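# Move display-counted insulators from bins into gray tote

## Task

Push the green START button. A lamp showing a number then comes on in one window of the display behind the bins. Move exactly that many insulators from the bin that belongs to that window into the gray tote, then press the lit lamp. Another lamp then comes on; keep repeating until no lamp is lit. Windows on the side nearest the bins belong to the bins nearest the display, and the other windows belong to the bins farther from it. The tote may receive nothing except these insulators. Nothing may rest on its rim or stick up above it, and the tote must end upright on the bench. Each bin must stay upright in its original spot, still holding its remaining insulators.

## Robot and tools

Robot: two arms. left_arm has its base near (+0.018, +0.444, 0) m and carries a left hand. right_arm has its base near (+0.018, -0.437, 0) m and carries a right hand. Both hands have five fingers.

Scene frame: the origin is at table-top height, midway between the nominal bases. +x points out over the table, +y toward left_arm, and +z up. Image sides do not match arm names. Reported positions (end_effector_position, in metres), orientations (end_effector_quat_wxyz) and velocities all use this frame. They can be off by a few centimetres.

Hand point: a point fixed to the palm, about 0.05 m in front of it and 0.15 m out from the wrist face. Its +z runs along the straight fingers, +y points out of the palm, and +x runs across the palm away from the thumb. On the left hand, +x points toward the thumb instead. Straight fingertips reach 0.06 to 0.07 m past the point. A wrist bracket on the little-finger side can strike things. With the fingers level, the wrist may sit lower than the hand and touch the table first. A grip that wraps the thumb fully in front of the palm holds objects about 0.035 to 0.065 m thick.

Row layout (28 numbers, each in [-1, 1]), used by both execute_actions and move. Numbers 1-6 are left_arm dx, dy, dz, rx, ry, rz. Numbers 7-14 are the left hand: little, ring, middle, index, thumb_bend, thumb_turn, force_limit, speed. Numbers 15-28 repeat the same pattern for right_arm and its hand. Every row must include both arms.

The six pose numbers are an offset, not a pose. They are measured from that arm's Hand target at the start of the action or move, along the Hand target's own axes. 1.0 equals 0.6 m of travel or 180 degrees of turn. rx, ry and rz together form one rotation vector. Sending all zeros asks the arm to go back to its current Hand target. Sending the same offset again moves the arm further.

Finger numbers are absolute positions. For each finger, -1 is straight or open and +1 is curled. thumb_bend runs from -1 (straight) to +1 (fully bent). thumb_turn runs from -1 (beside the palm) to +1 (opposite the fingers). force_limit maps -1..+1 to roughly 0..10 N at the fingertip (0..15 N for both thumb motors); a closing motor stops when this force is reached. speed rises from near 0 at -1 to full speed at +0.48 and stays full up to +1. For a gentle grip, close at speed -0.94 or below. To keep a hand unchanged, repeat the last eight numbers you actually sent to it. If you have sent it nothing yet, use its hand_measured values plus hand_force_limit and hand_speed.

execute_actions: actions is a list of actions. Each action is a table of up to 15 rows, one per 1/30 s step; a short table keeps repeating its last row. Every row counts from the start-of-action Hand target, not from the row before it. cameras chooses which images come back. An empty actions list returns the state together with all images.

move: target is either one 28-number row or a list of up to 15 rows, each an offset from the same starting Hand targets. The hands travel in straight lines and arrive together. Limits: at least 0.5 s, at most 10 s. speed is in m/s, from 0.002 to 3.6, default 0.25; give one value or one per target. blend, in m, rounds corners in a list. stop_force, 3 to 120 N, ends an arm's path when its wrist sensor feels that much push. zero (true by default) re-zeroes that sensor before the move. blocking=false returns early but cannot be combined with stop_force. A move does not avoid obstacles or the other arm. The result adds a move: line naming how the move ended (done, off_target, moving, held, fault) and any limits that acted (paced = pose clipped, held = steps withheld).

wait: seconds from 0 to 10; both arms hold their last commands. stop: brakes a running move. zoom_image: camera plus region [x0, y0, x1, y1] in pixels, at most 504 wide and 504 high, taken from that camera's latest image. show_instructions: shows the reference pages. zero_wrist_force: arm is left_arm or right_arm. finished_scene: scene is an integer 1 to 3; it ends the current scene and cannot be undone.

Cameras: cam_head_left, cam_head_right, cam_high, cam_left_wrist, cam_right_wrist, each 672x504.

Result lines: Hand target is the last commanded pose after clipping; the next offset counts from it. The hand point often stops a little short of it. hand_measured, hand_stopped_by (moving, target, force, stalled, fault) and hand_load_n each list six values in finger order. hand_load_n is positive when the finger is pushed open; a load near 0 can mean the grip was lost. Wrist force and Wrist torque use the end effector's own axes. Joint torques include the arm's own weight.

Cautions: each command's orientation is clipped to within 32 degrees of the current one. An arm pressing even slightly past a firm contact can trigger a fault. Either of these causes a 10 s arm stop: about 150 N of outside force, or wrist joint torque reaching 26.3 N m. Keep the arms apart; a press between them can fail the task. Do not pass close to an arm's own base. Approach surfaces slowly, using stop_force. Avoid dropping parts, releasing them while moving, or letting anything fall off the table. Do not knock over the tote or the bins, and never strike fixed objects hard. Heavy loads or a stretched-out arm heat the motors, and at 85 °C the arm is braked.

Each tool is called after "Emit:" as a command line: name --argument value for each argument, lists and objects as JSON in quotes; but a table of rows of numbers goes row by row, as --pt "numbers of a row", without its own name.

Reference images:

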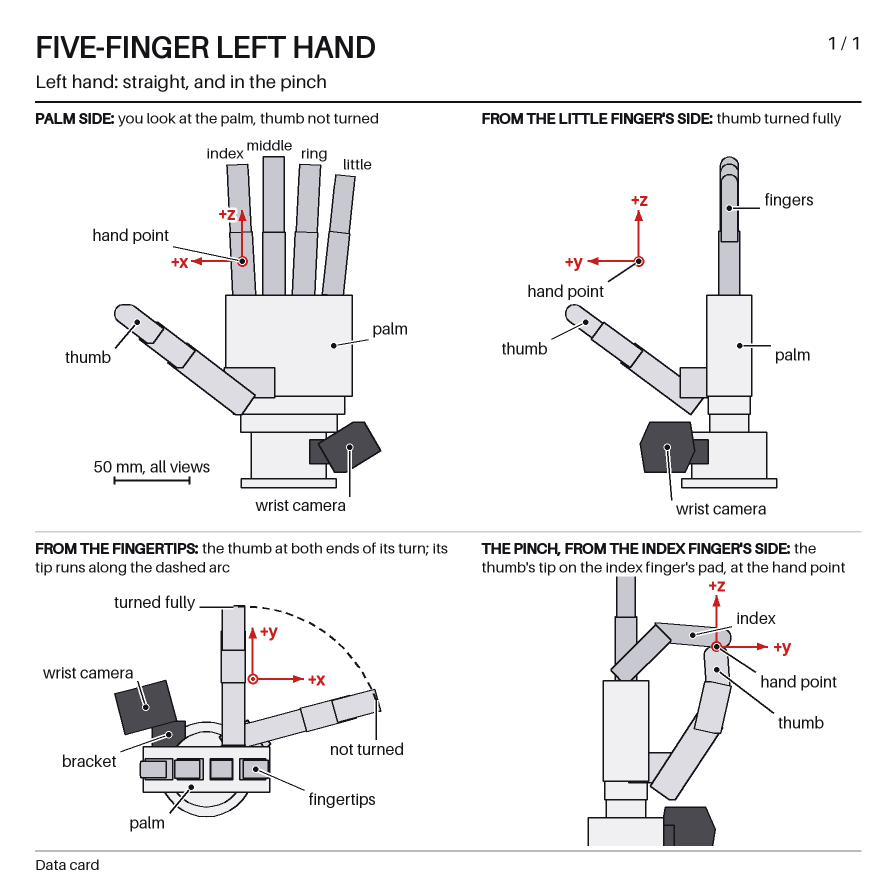

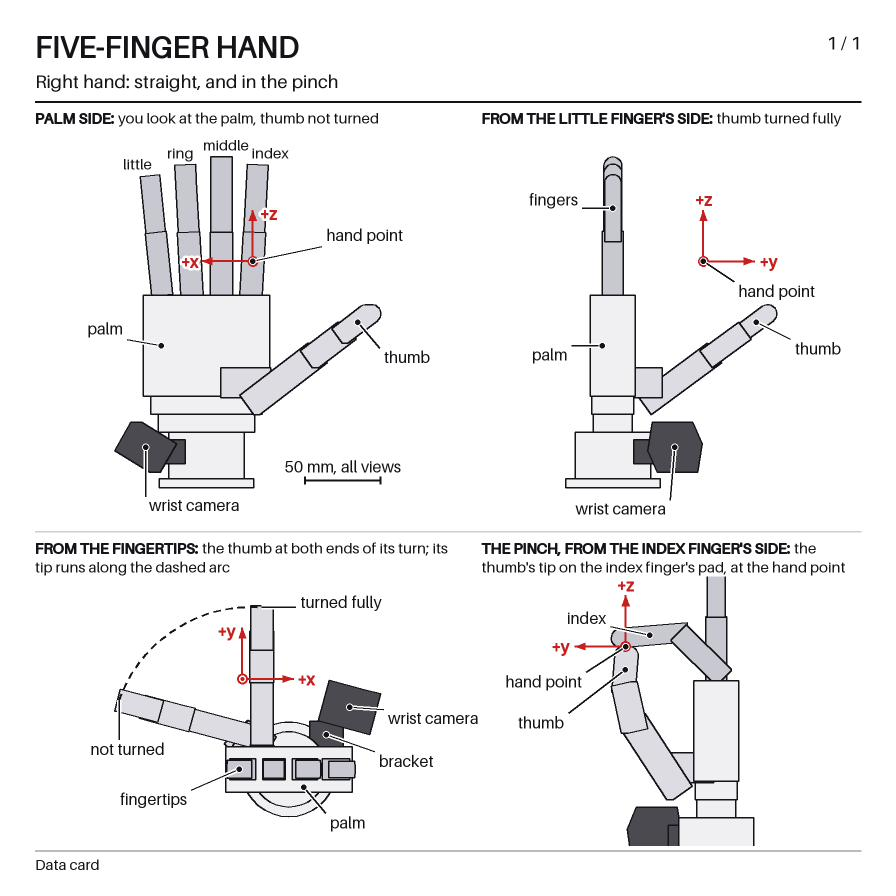

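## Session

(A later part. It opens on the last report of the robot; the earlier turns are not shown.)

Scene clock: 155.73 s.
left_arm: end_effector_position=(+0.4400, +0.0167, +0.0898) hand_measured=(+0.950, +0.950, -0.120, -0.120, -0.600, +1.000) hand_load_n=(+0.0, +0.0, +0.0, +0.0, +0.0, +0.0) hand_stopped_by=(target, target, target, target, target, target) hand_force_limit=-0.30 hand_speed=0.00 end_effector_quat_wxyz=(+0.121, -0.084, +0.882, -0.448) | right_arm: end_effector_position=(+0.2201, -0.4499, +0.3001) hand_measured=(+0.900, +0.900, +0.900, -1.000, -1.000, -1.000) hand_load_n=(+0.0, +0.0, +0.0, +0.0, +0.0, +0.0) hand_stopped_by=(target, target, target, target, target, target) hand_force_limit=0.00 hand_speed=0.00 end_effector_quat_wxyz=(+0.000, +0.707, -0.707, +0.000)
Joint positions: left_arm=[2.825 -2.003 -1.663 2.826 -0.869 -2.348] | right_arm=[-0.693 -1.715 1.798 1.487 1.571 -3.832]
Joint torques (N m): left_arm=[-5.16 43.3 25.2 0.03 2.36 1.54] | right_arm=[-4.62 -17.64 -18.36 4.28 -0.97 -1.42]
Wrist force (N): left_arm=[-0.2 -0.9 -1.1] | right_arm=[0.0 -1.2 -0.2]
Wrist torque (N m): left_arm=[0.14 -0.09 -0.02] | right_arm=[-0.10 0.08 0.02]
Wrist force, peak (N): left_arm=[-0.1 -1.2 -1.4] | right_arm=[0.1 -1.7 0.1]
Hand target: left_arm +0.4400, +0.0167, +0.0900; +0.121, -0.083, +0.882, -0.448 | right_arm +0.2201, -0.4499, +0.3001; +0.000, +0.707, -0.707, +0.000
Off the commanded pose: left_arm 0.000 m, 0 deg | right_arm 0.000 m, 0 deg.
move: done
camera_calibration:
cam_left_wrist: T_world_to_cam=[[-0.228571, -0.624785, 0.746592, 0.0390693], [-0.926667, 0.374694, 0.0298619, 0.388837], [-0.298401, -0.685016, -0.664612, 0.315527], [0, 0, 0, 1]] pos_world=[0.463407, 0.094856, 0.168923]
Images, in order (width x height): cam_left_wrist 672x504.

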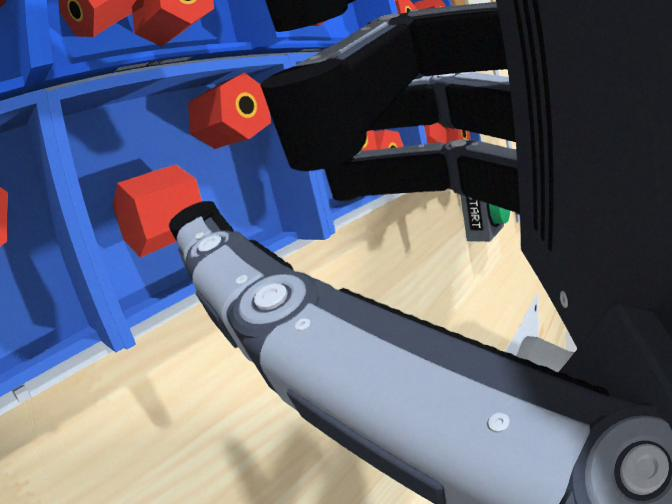

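Emit:
move --target '[0.0122,0.0298,0.0133,0.0116,0.0676,0.0473,0.95,0.95,-0.12,-0.12,-0.6,1,-0.3,0,0,0,0,0,0,0,0.9,0.9,0.9,-1,-1,-1,0,0]' --speed 0.2

Emit:
move --target '[0.0103,0.0602,0.0421,0,0,0,0.95,0.95,-0.12,-0.12,-0.6,1,-0.3,0,0,0,0,0,0,0,0.9,0.9,0.9,-1,-1,-1,0,0]' --speed 0.04 --stop_force 4 --cameras '["cam_left_wrist"]'

Scene clock: 174.37 s.
left_arm: end_effector_position=(+0.4347, +0.0191, +0.0699) hand_measured=(+0.950, +0.950, -0.120, -0.120, -0.600, +1.000) hand_load_n=(+0.0, +0.0, +0.0, +0.0, +0.0, +0.0) hand_stopped_by=(target, target, target, target, target, target) hand_force_limit=-0.30 hand_speed=0.00 end_effector_quat_wxyz=(+0.062, +0.032, +0.885, -0.460) | right_arm: end_effector_position=(+0.2201, -0.4499, +0.3001) hand_measured=(+0.900, +0.900, +0.900, -1.000, -1.000, -1.000) hand_load_n=(+0.0, +0.0, +0.5, +0.0, +0.0, +0.0) hand_stopped_by=(target, target, target, target, target, target) hand_force_limit=0.00 hand_speed=0.00 end_effector_quat_wxyz=(+0.000, +0.707, -0.707, +0.000)
Joint positions: left_arm=[2.864 -2.142 -1.561 2.611 -0.695 -1.995] | right_arm=[-0.693 -1.715 1.798 1.487 1.571 -3.832]
Joint torques (N m): left_arm=[-7.15 38.84 5.99 -3.23 0.43 1.98] | right_arm=[-3.86 -17.98 -17.3 4.21 -0.95 -1.49]
Wrist force (N): left_arm=[-0.4 -1.0 -1.3] | right_arm=[-0.1 -1.2 -0.3]
Wrist torque (N m): left_arm=[0.14 -0.08 -0.02] | right_arm=[-0.11 0.11 0.01]
Wrist force, peak (N): left_arm=[-0.2 -1.4 -1.3] | right_arm=[0.3 -1.5 -0.5]
Hand target: left_arm +0.4346, +0.0191, +0.0699; +0.062, +0.032, +0.885, -0.460 | right_arm +0.2201, -0.4499, +0.3001; +0.000, +0.707, -0.707, +0.000
Off the commanded pose: left_arm 0.000 m, 0 deg | right_arm 0.000 m, 0 deg.
move: done

Scene clock: 176.40 s.
left_arm: end_effector_position=(+0.4346, +0.0191, +0.0289) hand_measured=(+0.950, +0.950, -0.120, -0.120, -0.600, +1.000) hand_load_n=(+0.0, +0.0, +0.0, +0.0, -1.0, +0.5) hand_stopped_by=(target, target, target, target, target, target) hand_force_limit=-0.30 hand_speed=0.00 end_effector_quat_wxyz=(+0.062, +0.032, +0.885, -0.460) | right_arm: end_effector_position=(+0.2201, -0.4499, +0.3001) hand_measured=(+0.900, +0.900, +0.900, -1.000, -1.000, -1.000) hand_load_n=(+0.0, +0.0, +0.0, +0.0, +0.0, +0.0) hand_stopped_by=(target, target, target, target, target, target) hand_force_limit=0.00 hand_speed=0.00 end_effector_quat_wxyz=(+0.000, +0.707, -0.707, +0.000)
Joint positions: left_arm=[2.864 -2.197 -1.593 2.698 -0.695 -1.995] | right_arm=[-0.693 -1.715 1.798 1.487 1.571 -3.832]
Joint torques (N m): left_arm=[3.93 28.55 23.9 -0.71 -1.57 1.62] | right_arm=[-2.9 -17.86 -16.64 4.17 -1.15 -1.27]
Wrist force (N): left_arm=[-0.2 -1.9 -0.5] | right_arm=[-0.2 -1.0 -0.2]
Wrist torque (N m): left_arm=[0.09 -0.06 -0.04] | right_arm=[-0.07 0.11 0.02]
Wrist force, peak (N): left_arm=[-1.1 -12.6 -7.5] | right_arm=[0.3 -1.5 -0.5]
Hand target: left_arm +0.4346, +0.0191, +0.0288; +0.062, +0.032, +0.885, -0.460 (not the last commanded pose) | right_arm +0.2201, -0.4499, +0.3001; +0.000, +0.707, -0.707, +0.000
Off the commanded pose: left_arm 0.003 m, 0 deg | right_arm 0.000 m, 0 deg.
move: contact (left_arm)
camera_calibration:
cam_left_wrist: T_world_to_cam=[[-0.382871, -0.543813, 0.746778, 0.150325], [-0.797824, 0.602169, 0.0294645, 0.324486], [-0.46571, -0.584517, -0.66442, 0.345782], [0, 0, 0, 1]] pos_world=[0.477473, 0.0884687, 0.107924]
Images, in order (width x height): cam_left_wrist 672x504.

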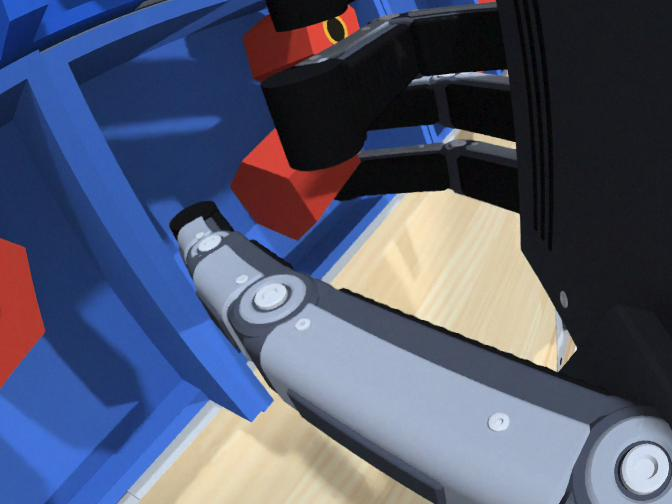

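Emit:
move --target '[-0.0103,-0.0602,-0.0421,0,0,0,0.95,0.95,-0.12,-0.12,-0.6,1,-0.3,0,0,0,0,0,0,0,0.9,0.9,0.9,-1,-1,-1,0,0]' --speed 0.1 --cameras '["cam_left_wrist","cam_high"]'

Emit:
zoom_image --camera "cam_left_wrist" --region '[0, 0, 400, 400]'

Scene clock: 195.43 s.
left_arm: end_effector_position=(+0.4347, +0.0190, +0.0734) hand_measured=(+0.950, +0.950, -0.120, -0.120, -0.600, +1.000) hand_load_n=(+0.0, +0.0, +0.0, +0.0, -0.5, -0.5) hand_stopped_by=(target, target, target, target, target, target) hand_force_limit=-0.30 hand_speed=0.00 end_effector_quat_wxyz=(+0.062, +0.032, +0.885, -0.460) | right_arm: end_effector_position=(+0.2201, -0.4499, +0.3001) hand_measured=(+0.900, +0.900, +0.900, -1.000, -1.000, -1.000) hand_load_n=(+0.0, +0.0, +0.0, +0.0, +0.0, +0.0) hand_stopped_by=(target, target, target, target, target, target) hand_force_limit=0.00 hand_speed=0.00 end_effector_quat_wxyz=(+0.000, +0.707, -0.707, +0.000)
Joint positions: left_arm=[2.864 -2.138 -1.558 2.604 -0.695 -1.995] | right_arm=[-0.693 -1.715 1.798 1.487 1.571 -3.832]
Joint torques (N m): left_arm=[-7.89 30.24 5.65 -2.75 -1.12 1.68] | right_arm=[-2.24 -17.28 -14.99 4.36 -1.03 -1.33]
Wrist force (N): left_arm=[-0.7 -0.9 -1.2] | right_arm=[0.2 -1.1 -0.3]
Wrist torque (N m): left_arm=[0.15 -0.01 -0.07] | right_arm=[-0.07 0.06 0.04]
Wrist force, peak (N): left_arm=[-0.5 -1.9 -1.7] | right_arm=[-0.1 -1.4 -0.3]
Hand target: left_arm +0.4346, +0.0191, +0.0733; +0.062, +0.032, +0.885, -0.460 | right_arm +0.2201, -0.4499, +0.3001; +0.000, +0.707, -0.707, +0.000
Off the commanded pose: left_arm 0.000 m, 0 deg | right_arm 0.000 m, 0 deg.
move: done
camera_calibration:
cam_left_wrist: T_world_to_cam=[[-0.383065, -0.543759, 0.746718, 0.117137], [-0.797858, 0.602138, 0.0291761, 0.323298], [-0.465492, -0.584599, -0.664501, 0.375206], [0, 0, 0, 1]] pos_world=[0.477472, 0.0883688, 0.152424]
Images, in order (width x height): cam_high 672x504, cam_left_wrist 672x504.

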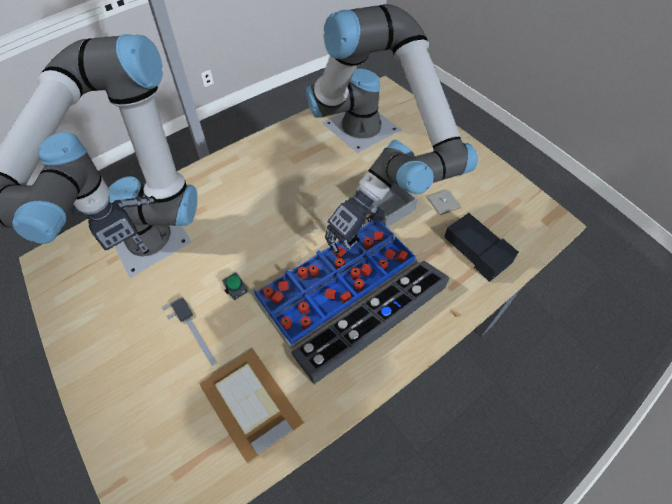

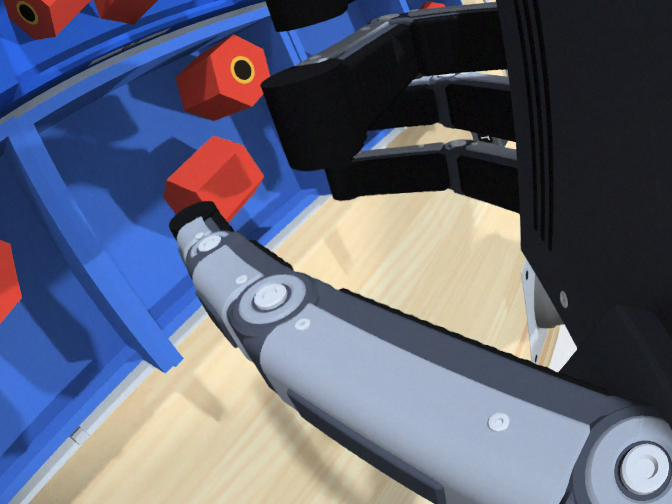

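Scaled by 1.260 from the camera's 672x504 image, which has a finer 960x720 frame.

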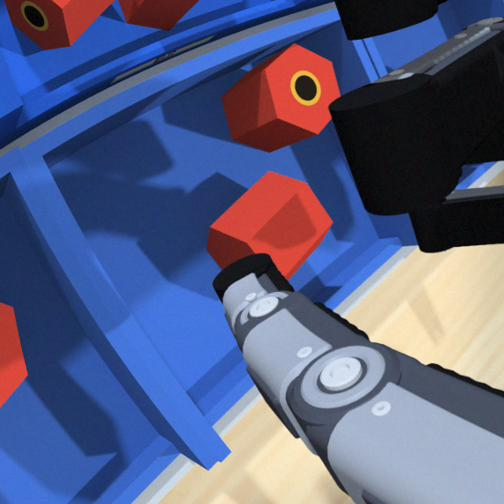

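Emit:
move --target '[0.0065,-0.0077,0.0192,0.0361,-0.1057,-0.0357,0.95,0.95,-0.17,-0.17,-0.6,1,-0.3,0,0,0,0,0,0,0,0.9,0.9,0.9,-1,-1,-1,0,0]' --speed 0.2 --cameras '["cam_left_wrist"]'

Emit:
zoom_image --camera "cam_left_wrist" --region '[0, 0, 400, 400]'

Scene clock: 234.27 s.
left_arm: end_effector_position=(+0.4311, +0.0069, +0.0701) hand_measured=(+0.950, +0.950, -0.170, -0.170, -0.600, +1.000) hand_load_n=(+0.0, +0.0, +0.0, +0.0, +0.0, +0.0) hand_stopped_by=(target, target, target, target, target, target) hand_force_limit=-0.30 hand_speed=0.00 end_effector_quat_wxyz=(+0.179, -0.090, +0.836, -0.511) end_effector_velocity=(+0.001, +0.000, +0.000) end_effector_angular_velocity=(-0.002, -0.001, +0.002) | right_arm: end_effector_position=(+0.2201, -0.4499, +0.3001) hand_measured=(+0.900, +0.900, +0.900, -1.000, -1.000, -1.000) hand_load_n=(+0.0, +0.0, +0.0, +0.0, +0.0, +0.0) hand_stopped_by=(target, target, target, target, target, target) hand_force_limit=0.00 hand_speed=0.00 end_effector_quat_wxyz=(+0.000, +0.707, -0.707, +0.000)
Joint positions: left_arm=[2.825 -1.93 -1.884 3.228 -0.844 -2.497] | right_arm=[-0.693 -1.715 1.798 1.487 1.571 -3.832]
Joint velocities: left_arm=[0.001 0 -0.001 0.005 0 -0.003] | right_arm=[within noise]
Joint torques (N m): left_arm=[9.1 22.78 11.35 0.72 0.57 -1.34] | right_arm=[-1.74 -17.14 -13.7 4.33 -0.92 -1.26]
Wrist force (N): left_arm=[-0.3 -1.2 -1.0] | right_arm=[-0.2 -1.1 -0.1]
Wrist torque (N m): left_arm=[0.08 -0.10 -0.10] | right_arm=[-0.10 0.11 0.01]
Wrist force, peak (N): left_arm=[-0.4 -1.3 -1.3] | right_arm=[-0.2 -1.5 -0.3]
Hand target: left_arm +0.4311, +0.0070, +0.0700; +0.179, -0.090, +0.836, -0.511 | right_arm +0.2201, -0.4499, +0.3001; +0.000, +0.707, -0.707, +0.000
Off the commanded pose: left_arm 0.000 m, 0 deg | right_arm 0.000 m, 0 deg.
move: done
camera_calibration:
cam_left_wrist: T_world_to_cam=[[-0.288459, -0.526969, 0.799434, 0.0671394], [-0.939839, 0.315418, -0.131205, 0.402275], [-0.183015, -0.789186, -0.586251, 0.238461], [0, 0, 0, 1]] pos_world=[0.441083, 0.0966856, 0.138905]
Images, in order (width x height): cam_left_wrist 672x504.

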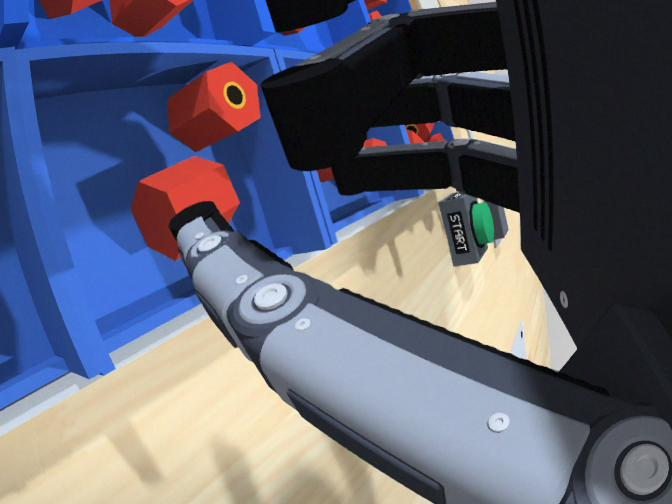

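Scaled by 1.260 from the camera's 672x504 image, which has a finer 960x720 frame.

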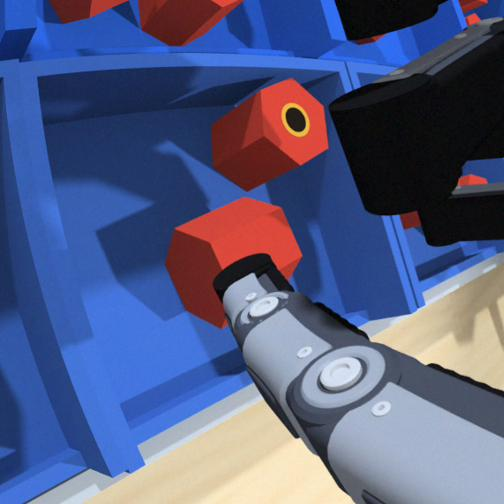

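Emit:
move --target '[0.0161,0.0687,0.032,0,0,0,0.95,0.95,-0.17,-0.17,-0.6,1,-0.3,0,0,0,0,0,0,0,0.9,0.9,0.9,-1,-1,-1,0,0]' --speed 0.03 --stop_force 4 --cameras '["cam_left_wrist"]'

Scene clock: 245.60 s.
left_arm: end_effector_position=(+0.4311, +0.0070, +0.0438) hand_measured=(+0.950, +0.950, -0.170, -0.170, -0.600, +1.000) hand_load_n=(+0.0, +0.0, +0.0, +0.0, +0.0, +0.5) hand_stopped_by=(target, target, target, target, target, target) hand_force_limit=-0.30 hand_speed=0.00 end_effector_quat_wxyz=(+0.179, -0.090, +0.836, -0.511) | right_arm: end_effector_position=(+0.2201, -0.4499, +0.3001) hand_measured=(+0.900, +0.900, +0.900, -1.000, -1.000, -1.000) hand_load_n=(+0.0, +0.0, +0.0, +0.0, +0.0, +0.0) hand_stopped_by=(target, target, target, target, target, target) hand_force_limit=0.00 hand_speed=0.00 end_effector_quat_wxyz=(+0.000, +0.707, -0.707, +0.000)
Joint positions: left_arm=[2.825 -1.972 -1.907 3.294 -0.844 -2.497] | right_arm=[-0.693 -1.715 1.798 1.487 1.571 -3.832]
Joint torques (N m): left_arm=[4.78 27.65 23.72 0.46 -1.91 -0.02] | right_arm=[-0.37 -17.84 -14.1 4.21 -1.06 -1.27]
Wrist force (N): left_arm=[-1.0 -4.0 -3.3] | right_arm=[0.1 -1.2 -0.2]
Wrist torque (N m): left_arm=[0.21 -0.15 -0.02] | right_arm=[-0.11 0.07 0.02]
Wrist force, peak (N): left_arm=[-1.6 -20.7 -13.6] | right_arm=[-0.2 -1.5 -0.4]
Hand target: left_arm +0.4311, +0.0070, +0.0438; +0.179, -0.090, +0.836, -0.511 (not the last commanded pose) | right_arm +0.2201, -0.4499, +0.3001; +0.000, +0.707, -0.707, +0.000
Off the commanded pose: left_arm 0.020 m, 0 deg | right_arm 0.000 m, 0 deg.
move: contact (left_arm)
camera_calibration:
cam_left_wrist: T_world_to_cam=[[-0.288138, -0.527099, 0.799465, 0.0879522], [-0.939955, 0.315165, -0.13098, 0.39889], [-0.182924, -0.789201, -0.58626, 0.223064], [0, 0, 0, 1]] pos_world=[0.441084, 0.0966851, 0.112705]
Images, in order (width x height): cam_left_wrist 672x504.

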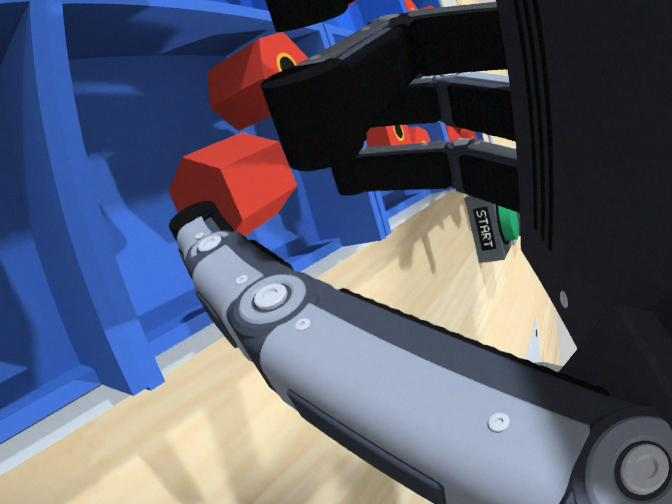

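Emit:
zoom_image --camera "cam_left_wrist" --region '[140, 100, 340, 280]'

Scaled by 2.520 from the camera's 672x504 image, which has a finer 960x720 frame.

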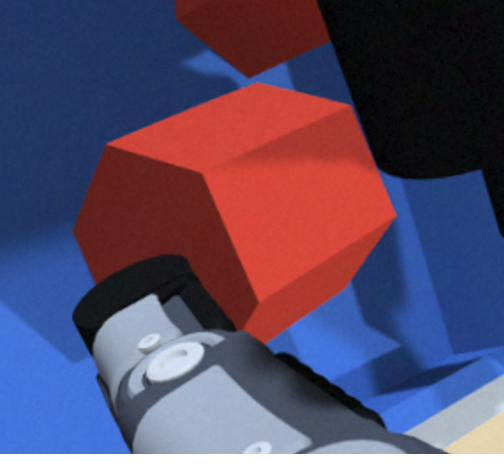

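Emit:
move --target '[-0.0138,-0.0355,-0.0223,0.0185,0.0788,0.0367,0.95,0.95,-0.17,-0.17,-0.6,1,-0.3,0,0,0,0,0,0,0,0.9,0.9,0.9,-1,-1,-1,0,0]' --speed 0.15

Emit:
move --target '[0.0161,0.0687,0.032,0,0,0,0.95,0.95,-0.17,-0.17,-0.6,1,-0.3,0,0,0,0,0,0,0,0.9,0.9,0.9,-1,-1,-1,0,0]' --speed 0.025 --stop_force 4 --cameras '["cam_left_wrist"]'

Emit:
zoom_image --camera "cam_left_wrist" --region '[100, 50, 400, 300]'

Scene clock: 284.40 s.
left_arm: end_effector_position=(+0.4328, +0.0110, +0.0699) hand_measured=(+0.950, +0.950, -0.170, -0.170, -0.600, +1.000) hand_load_n=(+0.0, +0.0, +0.0, +0.0, +0.0, +0.0) hand_stopped_by=(target, target, target, target, target, target) hand_force_limit=-0.30 hand_speed=0.00 end_effector_quat_wxyz=(+0.106, +0.027, +0.840, -0.531) end_effector_velocity=(-0.002, +0.000, +0.000) end_effector_angular_velocity=(+0.002, +0.002, -0.003) | right_arm: end_effector_position=(+0.2201, -0.4499, +0.3001) hand_measured=(+0.900, +0.900, +0.900, -1.000, -1.000, -1.000) hand_load_n=(+0.0, +0.0, +0.0, +0.0, +0.0, +0.0) hand_stopped_by=(target, target, target, target, target, target) hand_force_limit=0.00 hand_speed=0.00 end_effector_quat_wxyz=(+0.000, +0.707, -0.707, +0.000)
Joint positions: left_arm=[2.899 -2.072 -1.719 2.931 -0.576 -2.139] | right_arm=[-0.693 -1.715 1.798 1.487 1.571 -3.832]
Joint velocities: left_arm=[-0.002 0 0 -0.005 0 0.004] | right_arm=[within noise]
Joint torques (N m): left_arm=[-7.28 43.06 10.22 -3 1.2 1.39] | right_arm=[0.71 -18.19 -14.15 4.28 -0.99 -1.11]
Wrist force (N): left_arm=[-0.6 -1.1 -1.2] | right_arm=[0.0 -1.3 -0.2]
Wrist torque (N m): left_arm=[0.11 -0.05 -0.04] | right_arm=[-0.11 0.09 0.02]
Wrist force, peak (N): left_arm=[-0.9 -4.3 -3.2] | right_arm=[0.0 -1.5 -0.2]
Hand target: left_arm +0.4328, +0.0109, +0.0700; +0.106, +0.027, +0.840, -0.531 | right_arm +0.2201, -0.4499, +0.3001; +0.000, +0.707, -0.707, +0.000
Off the commanded pose: left_arm 0.000 m, 0 deg | right_arm 0.000 m, 0 deg.
move: done

Scene clock: 287.20 s.
left_arm: end_effector_position=(+0.4327, +0.0109, +0.0263) hand_measured=(+0.950, +0.950, -0.170, -0.170, -0.598, +1.000) hand_load_n=(+0.0, +0.0, +0.0, +0.0, -2.0, -1.0) hand_stopped_by=(target, target, target, target, target, target) hand_force_limit=-0.30 hand_speed=0.00 end_effector_quat_wxyz=(+0.106, +0.027, +0.840, -0.531) | right_arm: end_effector_position=(+0.2201, -0.4499, +0.3001) hand_measured=(+0.900, +0.900, +0.900, -1.000, -1.000, -1.000) hand_load_n=(+0.0, +0.0, +0.0, +0.0, +0.0, +0.0) hand_stopped_by=(target, target, target, target, target, target) hand_force_limit=0.00 hand_speed=0.00 end_effector_quat_wxyz=(+0.000, +0.707, -0.707, +0.000)
Joint positions: left_arm=[2.899 -2.139 -1.749 3.028 -0.576 -2.139] | right_arm=[-0.693 -1.715 1.798 1.487 1.571 -3.832]
Joint torques (N m): left_arm=[-7.74 45.02 21.6 -0.37 1.96 -0.55] | right_arm=[1.05 -17.84 -12.83 4.41 -0.99 -1.04]
Wrist force (N): left_arm=[-1.2 -3.7 -2.0] | right_arm=[0.3 -1.4 -0.3]
Wrist torque (N m): left_arm=[0.05 -0.06 0.00] | right_arm=[-0.12 0.05 0.04]
Wrist force, peak (N): left_arm=[-2.0 -11.8 -9.0] | right_arm=[0.1 -1.5 -0.5]
Hand target: left_arm +0.4327, +0.0109, +0.0263; +0.106, +0.027, +0.840, -0.531 (not the last commanded pose) | right_arm +0.2201, -0.4499, +0.3001; +0.000, +0.707, -0.707, +0.000
Off the commanded pose: left_arm 0.003 m, 0 deg | right_arm 0.000 m, 0 deg.
move: contact (left_arm)
camera_calibration:
cam_left_wrist: T_world_to_cam=[[-0.422284, -0.427133, 0.799521, 0.16155], [-0.816685, 0.561991, -0.131114, 0.340854], [-0.39332, -0.708324, -0.586153, 0.306366], [0, 0, 0, 1]] pos_world=[0.46709, 0.0944528, 0.0951054]
Images, in order (width x height): cam_left_wrist 672x504.

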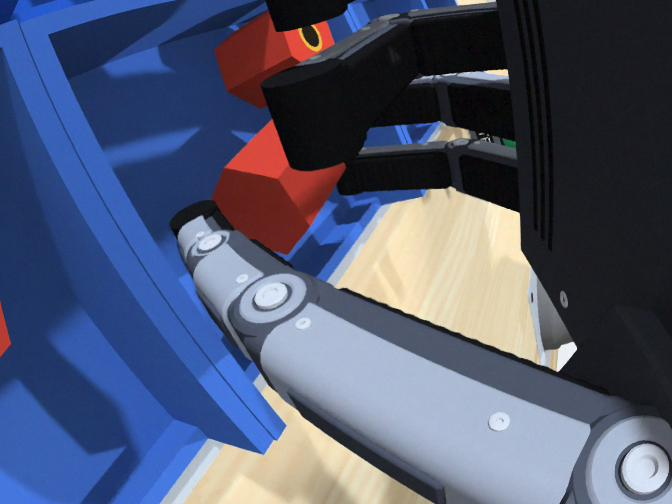

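Scaled by 1.680 from the camera's 672x504 image, which has a finer 960x720 frame.

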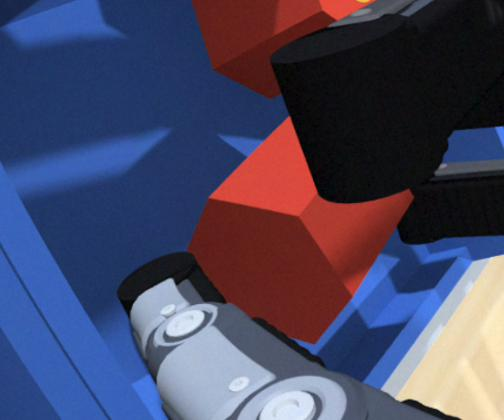

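Emit:
move --target '[-0.0003,-0.0015,-0.0007,0,0,0,0.95,0.95,0.4,0.4,-0.3,1,-0.3,-0.88,0,0,0,0,0,0,0.9,0.9,0.9,-1,-1,-1,0,0]' --speed 0.05 --cameras '["cam_left_wrist"]'

Scene clock: 293.70 s.
left_arm: end_effector_position=(+0.4327, +0.0109, +0.0273) hand_measured=(+0.950, +0.950, +0.062, +0.072, -0.486, +1.000) hand_load_n=(+0.0, +0.0, +5.0, +5.5, +7.5, -3.5) hand_stopped_by=(target, target, force, force, force, target) hand_force_limit=-0.30 hand_speed=-0.88 end_effector_quat_wxyz=(+0.106, +0.027, +0.840, -0.531) | right_arm: end_effector_position=(+0.2201, -0.4499, +0.3001) hand_measured=(+0.900, +0.900, +0.900, -1.000, -1.000, -1.000) hand_load_n=(+0.0, +0.0, +0.0, +0.0, +0.0, +0.0) hand_stopped_by=(target, target, target, target, target, target) hand_force_limit=0.00 hand_speed=0.00 end_effector_quat_wxyz=(+0.000, +0.707, -0.707, +0.000)
Joint positions: left_arm=[2.899 -2.138 -1.748 3.026 -0.576 -2.139] | right_arm=[-0.693 -1.715 1.798 1.487 1.571 -3.832]
Joint torques (N m): left_arm=[-8.51 42.43 21.39 -1.66 1 -0.16] | right_arm=[2.33 -18 -13.85 4.21 -1.03 -1.06]
Wrist force (N): left_arm=[-0.5 -3.0 -2.0] | right_arm=[0.0 -1.3 -0.1]
Wrist torque (N m): left_arm=[0.07 -0.08 -0.01] | right_arm=[-0.12 0.09 0.02]
Wrist force, peak (N): left_arm=[-1.3 -3.9 -2.1] | right_arm=[0.2 -1.6 -0.3]
Hand target: left_arm +0.4327, +0.0109, +0.0273; +0.106, +0.027, +0.840, -0.531 | right_arm +0.2201, -0.4499, +0.3001; +0.000, +0.707, -0.707, +0.000
Off the commanded pose: left_arm 0.000 m, 0 deg | right_arm 0.000 m, 0 deg.
move: done
camera_calibration:
cam_left_wrist: T_world_to_cam=[[-0.422351, -0.427088, 0.79951, 0.160736], [-0.816652, 0.562025, -0.13118, 0.34089], [-0.393319, -0.708325, -0.586154, 0.306912], [0, 0, 0, 1]] pos_world=[0.46699, 0.094453, 0.0961054]
Images, in order (width x height): cam_left_wrist 672x504.

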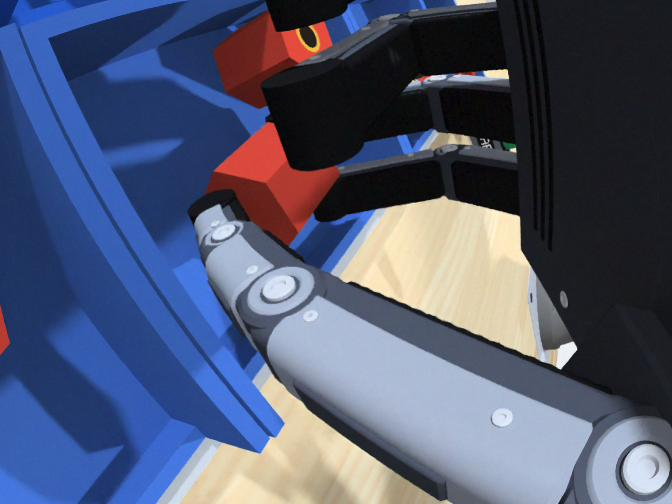

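Emit:
move --target '[-0.0347,-0.1478,-0.0689,0,0,0,0.95,0.95,0.4,0.4,-0.3,1,-0.3,-0.88,0,0,0,0,0,0,0.9,0.9,0.9,-1,-1,-1,0,0]' --speed 0.08 --cameras '["cam_left_wrist"]'

Scene clock: 298.97 s.
left_arm: end_effector_position=(+0.4328, +0.0110, +0.1274) hand_measured=(+0.950, +0.950, +0.062, +0.072, -0.486, +1.000) hand_load_n=(+0.0, +0.0, +4.5, +5.5, +8.5, -2.5) hand_stopped_by=(target, target, force, force, force, target) hand_force_limit=-0.30 hand_speed=-0.88 end_effector_quat_wxyz=(+0.106, +0.027, +0.840, -0.531) | right_arm: end_effector_position=(+0.2201, -0.4499, +0.3001) hand_measured=(+0.900, +0.900, +0.900, -1.000, -1.000, -1.000) hand_load_n=(+0.0, +0.0, +0.0, +0.0, +0.0, -0.5) hand_stopped_by=(target, target, target, target, target, target) hand_force_limit=0.00 hand_speed=0.00 end_effector_quat_wxyz=(+0.000, +0.707, -0.707, +0.000)
Joint positions: left_arm=[2.899 -1.997 -1.662 2.799 -0.576 -2.139] | right_arm=[-0.693 -1.715 1.798 1.487 1.571 -3.832]
Joint torques (N m): left_arm=[8.41 23.68 5.36 -1.63 3.58 1.37] | right_arm=[2.55 -17.22 -14.16 4.31 -0.92 -0.94]
Wrist force (N): left_arm=[-0.3 -0.7 -1.3] | right_arm=[0.0 -1.3 -0.3]
Wrist torque (N m): left_arm=[0.16 -0.09 -0.05] | right_arm=[-0.11 0.09 0.02]
Wrist force, peak (N): left_arm=[-0.7 -3.3 -2.1] | right_arm=[0.0 -1.6 -0.3]
Hand target: left_arm +0.4328, +0.0110, +0.1273; +0.106, +0.027, +0.840, -0.531 | right_arm +0.2201, -0.4499, +0.3001; +0.000, +0.707, -0.707, +0.000
Off the commanded pose: left_arm 0.000 m, 0 deg | right_arm 0.000 m, 0 deg.
move: done
camera_calibration:
cam_left_wrist: T_world_to_cam=[[-0.422628, -0.42702, 0.7994, 0.0809773], [-0.816616, 0.561995, -0.131527, 0.354182], [-0.393094, -0.70839, -0.586226, 0.36565], [0, 0, 0, 1]] pos_world=[0.467189, 0.0945533, 0.196205]
Images, in order (width x height): cam_left_wrist 672x504.

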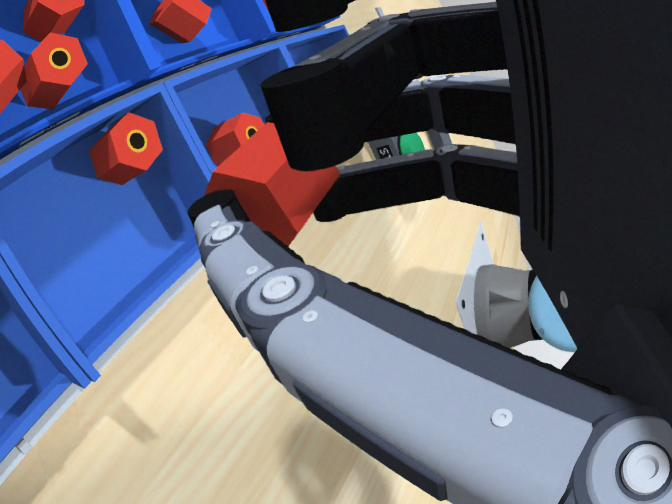

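Emit:
move --pt "0.1427 0.1475 -0.3792 0 0 0 0.95 0.95 0.4 0.4 -0.3 1 -0.3 -0.88 0 0 0 0 0 0 0.9 0.9 0.9 -1 -1 -1 0 0" --pt "0.1758 0.2887 -0.3133 0 0 0 0.95 0.95 0.4 0.4 -0.3 1 -0.3 -0.88 0 0 0 0 0 0 0.9 0.9 0.9 -1 -1 -1 0 0" --pt "0.1758 0.2887 -0.3133 0 0 0 0.95 0.95 -0.12 -0.12 -0.6 1 -0.3 -0.7 0 0 0 0 0 0 0.9 0.9 0.9 -1 -1 -1 0 0" --pt "0.1427 0.1475 -0.3792 0 0 0 0.95 0.95 -0.12 -0.12 -0.6 1 -0.3 -0.7 0 0 0 0 0 0 0.9 0.9 0.9 -1 -1 -1 0 0" --speed '[0.3,0.12,0.1,0.2]' --cameras '["cam_left_wrist","cam_high"]'

Scene clock: 315.67 s.
left_arm: end_effector_position=(+0.3292, +0.2481, +0.1249) hand_measured=(+0.950, +0.950, -0.120, -0.120, -0.600, +1.000) hand_load_n=(+0.0, +0.0, +0.0, +0.0, +0.0, +0.0) hand_stopped_by=(target, target, target, target, target, target) hand_force_limit=-0.30 hand_speed=-0.70 end_effector_quat_wxyz=(+0.106, +0.027, +0.840, -0.531) end_effector_velocity=(-0.001, -0.001, +0.001) end_effector_angular_velocity=(-0.002, +0.004, -0.001) | right_arm: end_effector_position=(+0.2201, -0.4499, +0.3001) hand_measured=(+0.900, +0.900, +0.900, -1.000, -1.000, -1.000) hand_load_n=(+0.0, +0.0, +0.5, +0.0, +0.0, +0.0) hand_stopped_by=(target, target, target, target, target, target) hand_force_limit=0.00 hand_speed=0.00 end_effector_quat_wxyz=(+0.000, +0.707, -0.707, +0.000)
Joint positions: left_arm=[3.62 -1.901 -2.257 1.98 -0.527 -0.663] | right_arm=[-0.693 -1.715 1.798 1.487 1.571 -3.832]
Joint velocities: left_arm=[-0.001 0.002 0 -0.006 0 -0.001] | right_arm=[within noise]
Joint torques (N m): left_arm=[-5.71 31.1 -1.9 -4 2.35 -1.85] | right_arm=[3.81 -17.9 -13.46 4.24 -0.87 -0.97]
Wrist force (N): left_arm=[-0.7 -0.9 -1.4] | right_arm=[0.1 -1.2 -0.2]
Wrist torque (N m): left_arm=[0.15 -0.06 -0.14] | right_arm=[-0.11 0.07 0.03]
Wrist force, peak (N): left_arm=[-1.0 -2.7 -1.9] | right_arm=[0.2 -1.5 -0.4]
Hand target: left_arm +0.3292, +0.2480, +0.1250; +0.106, +0.027, +0.840, -0.531 | right_arm +0.2201, -0.4499, +0.3001; +0.000, +0.707, -0.707, +0.000
Off the commanded pose: left_arm 0.000 m, 0 deg | right_arm 0.000 m, 0 deg.
move: done
camera_calibration:
cam_left_wrist: T_world_to_cam=[[-0.422379, -0.427308, 0.799377, 0.140405], [-0.816686, 0.561991, -0.131112, 0.135869], [-0.393217, -0.708219, -0.586349, 0.491392], [0, 0, 0, 1]] pos_world=[0.36349, 0.331652, 0.193705]
Images, in order (width x height): cam_high 672x504, cam_left_wrist 672x504.

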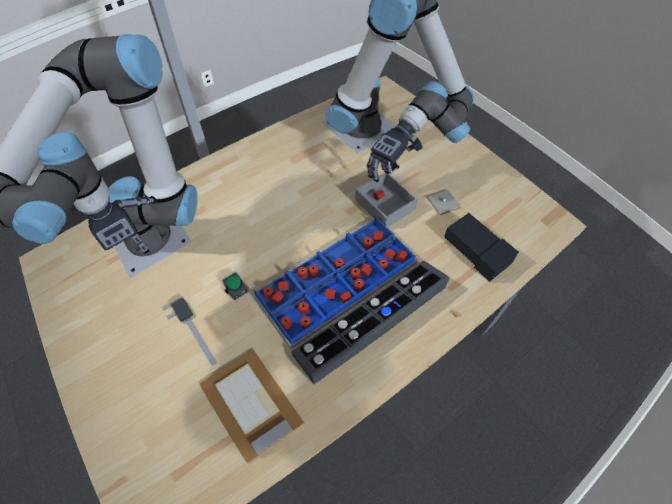

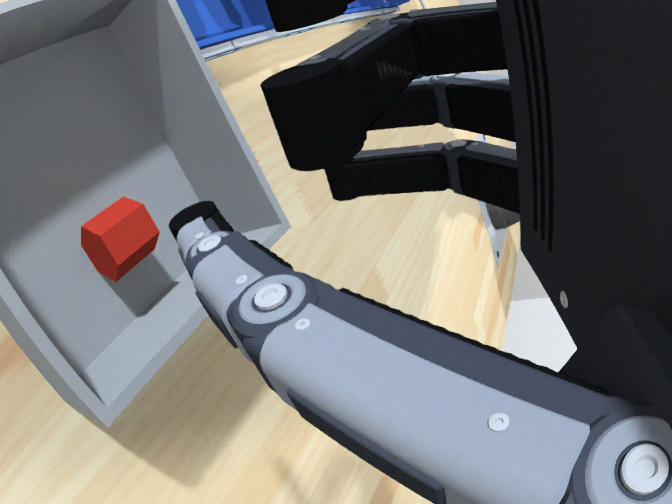

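Emit:
move --target '[-0.4212,-0.056,0.4327,-0.2101,-0.2128,-0.2778,0.95,0.95,0.95,-1,-0.6,1,-0.3,0,0,0,0,0,0,0,0.9,0.9,0.9,-1,-1,-1,0,0]' --speed 0.3

Emit:
move --target '[0,0.0292,0.0505,0,0,0,0.95,0.95,0.95,-1,-0.6,1,-0.3,0,0,0,0,0,0,0,0.9,0.9,0.9,-1,-1,-1,0,0]' --speed 0.03 --stop_force 4 --cameras '["cam_head_left","cam_high"]'

Emit:
zoom_image --camera "cam_high" --region '[240, 200, 480, 390]'

Scene clock: 330.40 s.
left_arm: end_effector_position=(+0.6093, +0.0172, +0.1001) hand_measured=(+0.950, +0.950, +0.950, -1.000, -0.600, +1.000) hand_load_n=(+0.0, +0.5, +0.0, +0.0, +0.0, +0.0) hand_stopped_by=(target, target, target, target, target, target) hand_force_limit=-0.30 hand_speed=0.00 end_effector_quat_wxyz=(+0.139, -0.519, +0.815, -0.219) | right_arm: end_effector_position=(+0.2201, -0.4499, +0.3001) hand_measured=(+0.900, +0.900, +0.900, -1.000, -1.000, -1.000) hand_load_n=(+0.0, +0.0, +0.0, +0.0, +0.0, +0.0) hand_stopped_by=(target, target, target, target, target, target) hand_force_limit=0.00 hand_speed=0.00 end_effector_quat_wxyz=(+0.000, +0.707, -0.707, +0.000)
Joint positions: left_arm=[2.74 -2.472 -0.745 2.171 -1.549 -3.104] | right_arm=[-0.693 -1.715 1.798 1.487 1.571 -3.832]
Joint torques (N m): left_arm=[6.32 39.16 27.99 -3.33 -1.68 -1.73] | right_arm=[3.87 -17.18 -14.05 4.25 -0.82 -0.82]
Wrist force (N): left_arm=[-0.5 -0.3 -1.5] | right_arm=[0.1 -1.2 0.0]
Wrist torque (N m): left_arm=[0.24 -0.02 -0.11] | right_arm=[-0.11 0.06 0.03]
Wrist force, peak (N): left_arm=[0.1 -0.8 -2.2] | right_arm=[0.1 -1.5 0.1]
Hand target: left_arm +0.6094, +0.0172, +0.1000; +0.139, -0.519, +0.815, -0.219 | right_arm +0.2201, -0.4499, +0.3001; +0.000, +0.707, -0.707, +0.000
Off the commanded pose: left_arm 0.000 m, 0 deg | right_arm 0.000 m, 0 deg.
move: done

Scene clock: 332.13 s.
left_arm: end_effector_position=(+0.6094, +0.0172, +0.0804) hand_measured=(+0.950, +0.950, +0.950, -1.000, -0.600, +1.000) hand_load_n=(+0.0, +0.0, +0.0, +0.0, +0.0, +0.0) hand_stopped_by=(target, target, target, target, target, target) hand_force_limit=-0.30 hand_speed=0.00 end_effector_quat_wxyz=(+0.139, -0.519, +0.815, -0.219) | right_arm: end_effector_position=(+0.2201, -0.4499, +0.3001) hand_measured=(+0.900, +0.900, +0.900, -1.000, -1.000, -1.000) hand_load_n=(+0.0, +0.0, +0.0, +0.0, +0.0, +0.0) hand_stopped_by=(target, target, target, target, target, target) hand_force_limit=0.00 hand_speed=0.00 end_effector_quat_wxyz=(+0.000, +0.707, -0.707, +0.000)
Joint positions: left_arm=[2.74 -2.479 -0.783 2.215 -1.549 -3.104] | right_arm=[-0.693 -1.715 1.798 1.487 1.571 -3.832]
Joint torques (N m): left_arm=[5.6 58.83 15.5 -0.23 -2.63 -1.43] | right_arm=[4.54 -17.83 -14.74 4.18 -0.95 -0.75]
Wrist force (N): left_arm=[0.2 -1.0 -4.5] | right_arm=[0.2 -1.2 -0.2]
Wrist torque (N m): left_arm=[0.44 0.03 -0.06] | right_arm=[-0.10 0.06 0.04]
Wrist force, peak (N): left_arm=[-0.8 -4.3 -6.7] | right_arm=[0.0 -1.6 -0.3]
Hand target: left_arm +0.6094, +0.0172, +0.0804; +0.139, -0.519, +0.815, -0.219 (not the last commanded pose) | right_arm +0.2201, -0.4499, +0.3001; +0.000, +0.707, -0.707, +0.000
Off the commanded pose: left_arm 0.015 m, 0 deg | right_arm 0.000 m, 0 deg.
move: contact (left_arm)
Images, in order (width x height): cam_head_left 672x504, cam_high 672x504.

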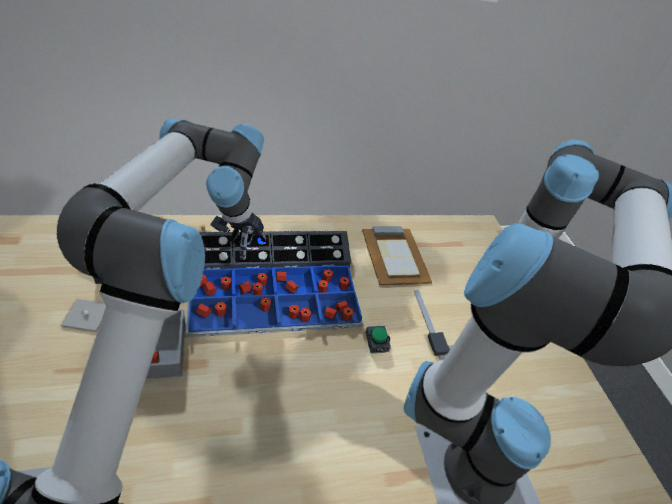

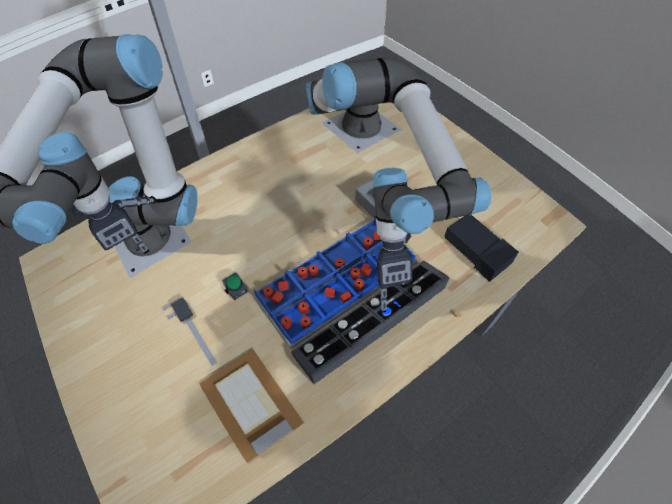

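Scaled by 2.100.

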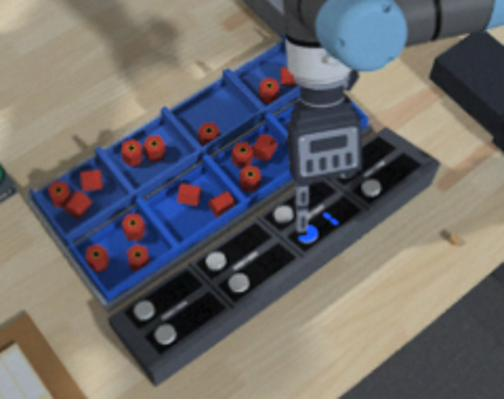

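Emit:
move --target '[0,0.0045,0.0075,0,0,0,0.95,0.95,0.95,-1,-0.6,1,-0.3,0,0,0,0,0,0,0,0.9,0.9,0.9,-1,-1,-1,0,0]' --speed 0.015 --stop_force 8 --cameras '["cam_high"]'

Emit:
zoom_image --camera "cam_high" --region '[240, 200, 480, 390]'

Scene clock: 338.33 s.
left_arm: end_effector_position=(+0.6094, +0.0172, +0.0776) hand_measured=(+0.950, +0.950, +0.950, -1.000, -0.600, +1.000) hand_load_n=(+0.0, +0.0, +0.0, +1.0, +0.0, +0.5) hand_stopped_by=(target, target, target, target, target, target) hand_force_limit=-0.30 hand_speed=0.00 end_effector_quat_wxyz=(+0.139, -0.519, +0.815, -0.219) | right_arm: end_effector_position=(+0.2201, -0.4499, +0.3001) hand_measured=(+0.900, +0.900, +0.900, -1.000, -1.000, -1.000) hand_load_n=(+0.0, +0.0, +0.0, +0.0, +0.0, +0.0) hand_stopped_by=(target, target, target, target, target, target) hand_force_limit=0.00 hand_speed=0.00 end_effector_quat_wxyz=(+0.000, +0.707, -0.707, +0.000)
Joint positions: left_arm=[2.74 -2.48 -0.788 2.222 -1.549 -3.104] | right_arm=[-0.693 -1.715 1.798 1.487 1.571 -3.832]
Joint torques (N m): left_arm=[-3.97 54.81 23.57 -2.18 -2.41 -0.04] | right_arm=[4.3 -17.35 -13.78 4.3 -0.75 -0.75]
Wrist force (N): left_arm=[-0.9 -6.4 -9.9] | right_arm=[0.1 -1.0 -0.3]
Wrist torque (N m): left_arm=[1.04 -0.07 -0.10] | right_arm=[-0.08 0.07 0.03]
Wrist force, peak (N): left_arm=[-1.3 -8.2 -10.3] | right_arm=[0.0 -1.4 -0.7]
Hand target: left_arm +0.6094, +0.0172, +0.0776; +0.139, -0.519, +0.815, -0.219 (not the last commanded pose) | right_arm +0.2201, -0.4499, +0.3001; +0.000, +0.707, -0.707, +0.000
Off the commanded pose: left_arm 0.002 m, 0 deg | right_arm 0.000 m, 0 deg.
move: contact (left_arm)
Images, in order (width x height): cam_high 672x504.

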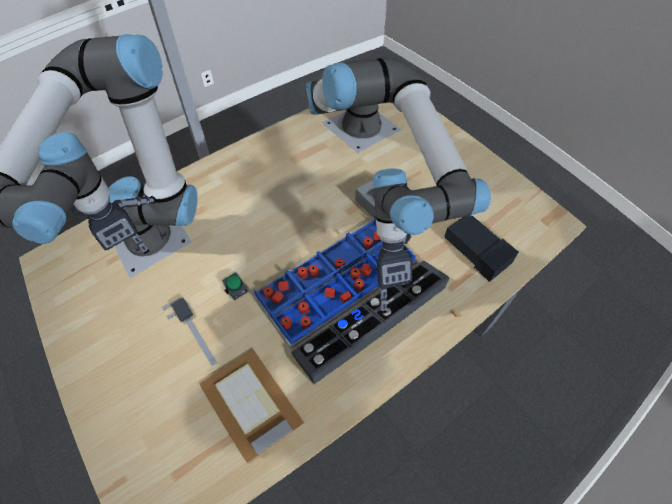

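Scaled by 2.100.

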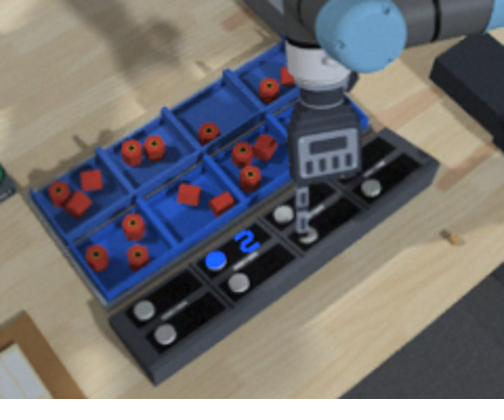

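Emit:
move --pt "0 -0.05 -0.0866 0 0 0 0.95 0.95 0.95 -1 -0.6 1 -0.3 0 0 0 0 0 0 0 0.9 0.9 0.9 -1 -1 -1 0 0" --pt "0.2677 -0.0743 -0.1158 0.145 0.0428 0.1126 0.95 0.95 0.0 0.0 -0.6 1 -0.3 0 0 0 0 0 0 0 0.9 0.9 0.9 -1 -1 -1 0 0" --speed 0.25 --blend '[0.01,0]' --cameras '["cam_left_wrist","cam_head_left"]'

Emit:
zoom_image --camera "cam_left_wrist" --region '[0, 50, 300, 350]'

Scene clock: 349.03 s.
left_arm: end_effector_position=(+0.5448, -0.1299, +0.1601) hand_measured=(+0.950, +0.950, +0.000, +0.000, -0.600, +1.000) hand_load_n=(+0.0, +0.0, +0.0, +0.0, +0.0, +0.0) hand_stopped_by=(target, target, target, target, target, target) hand_force_limit=-0.30 hand_speed=0.00 end_effector_quat_wxyz=(+0.234, -0.308, +0.830, -0.402) | right_arm: end_effector_position=(+0.2201, -0.4499, +0.3001) hand_measured=(+0.900, +0.900, +0.900, -1.000, -1.000, -1.000) hand_load_n=(+0.0, +0.0, +0.0, +0.0, +0.0, +0.0) hand_stopped_by=(target, target, target, target, target, target) hand_force_limit=0.00 hand_speed=0.00 end_effector_quat_wxyz=(+0.000, +0.707, -0.707, +0.000)
Joint positions: left_arm=[2.521 -2.237 -1.057 2.69 -1.509 -2.928] | right_arm=[-0.693 -1.715 1.798 1.487 1.571 -3.832]
Joint torques (N m): left_arm=[-5.13 31.86 25.7 0.78 -2.42 1.49] | right_arm=[3.67 -17.97 -13.41 4.28 -0.99 -0.72]
Wrist force (N): left_arm=[-0.6 -1.0 -1.5] | right_arm=[0.1 -1.2 -0.2]
Wrist torque (N m): left_arm=[0.15 -0.04 -0.02] | right_arm=[-0.10 0.07 0.03]
Wrist force, peak (N): left_arm=[-1.0 -6.7 -10.0] | right_arm=[0.1 -1.5 -0.3]
Hand target: left_arm +0.5448, -0.1299, +0.1601; +0.234, -0.308, +0.830, -0.403 | right_arm +0.2201, -0.4499, +0.3001; +0.000, +0.707, -0.707, +0.000
Off the commanded pose: left_arm 0.000 m, 0 deg | right_arm 0.000 m, 0 deg.
move: done
camera_calibration:
cam_left_wrist: T_world_to_cam=[[0.112123, -0.654681, 0.747543, -0.27064], [-0.990035, -0.1381, 0.0275496, 0.507132], [0.0851996, -0.743183, -0.663642, 0.0763748], [0, 0, 0, 1]] pos_world=[0.525916, -0.0503872, 0.239029]
Images, in order (width x height): cam_head_left 672x504, cam_left_wrist 672x504.

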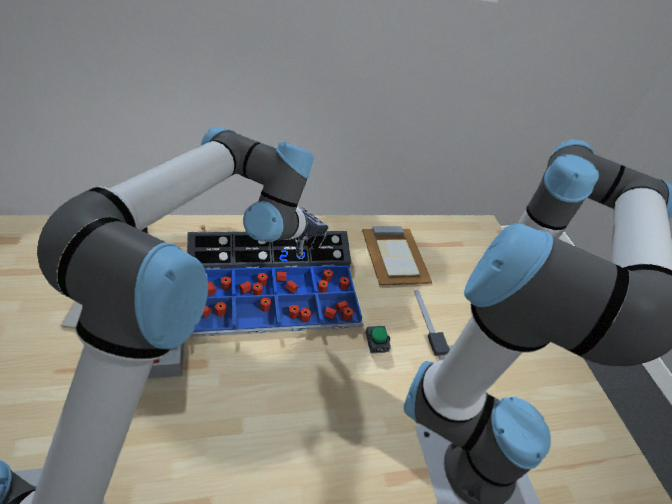

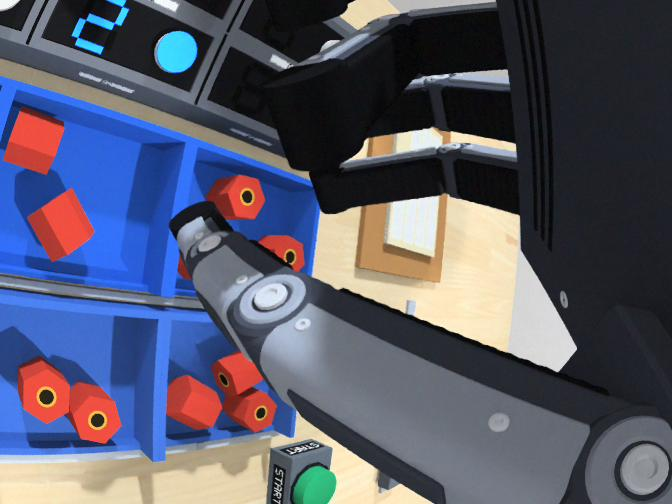

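Scaled by 1.680 from the camera's 672x504 image, which has a finer 960x720 frame.

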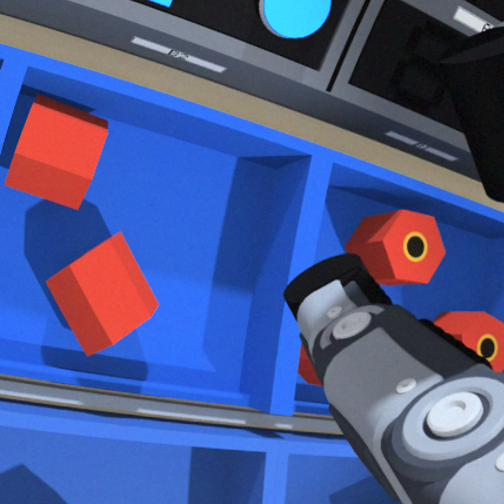

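Emit:
zoom_image --camera "cam_left_wrist" --region '[0, 90, 130, 280]'

Scaled by 2.653 from the camera's 672x504 image, which has a finer 960x720 frame.

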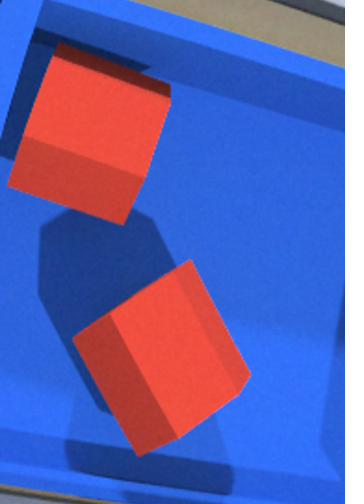

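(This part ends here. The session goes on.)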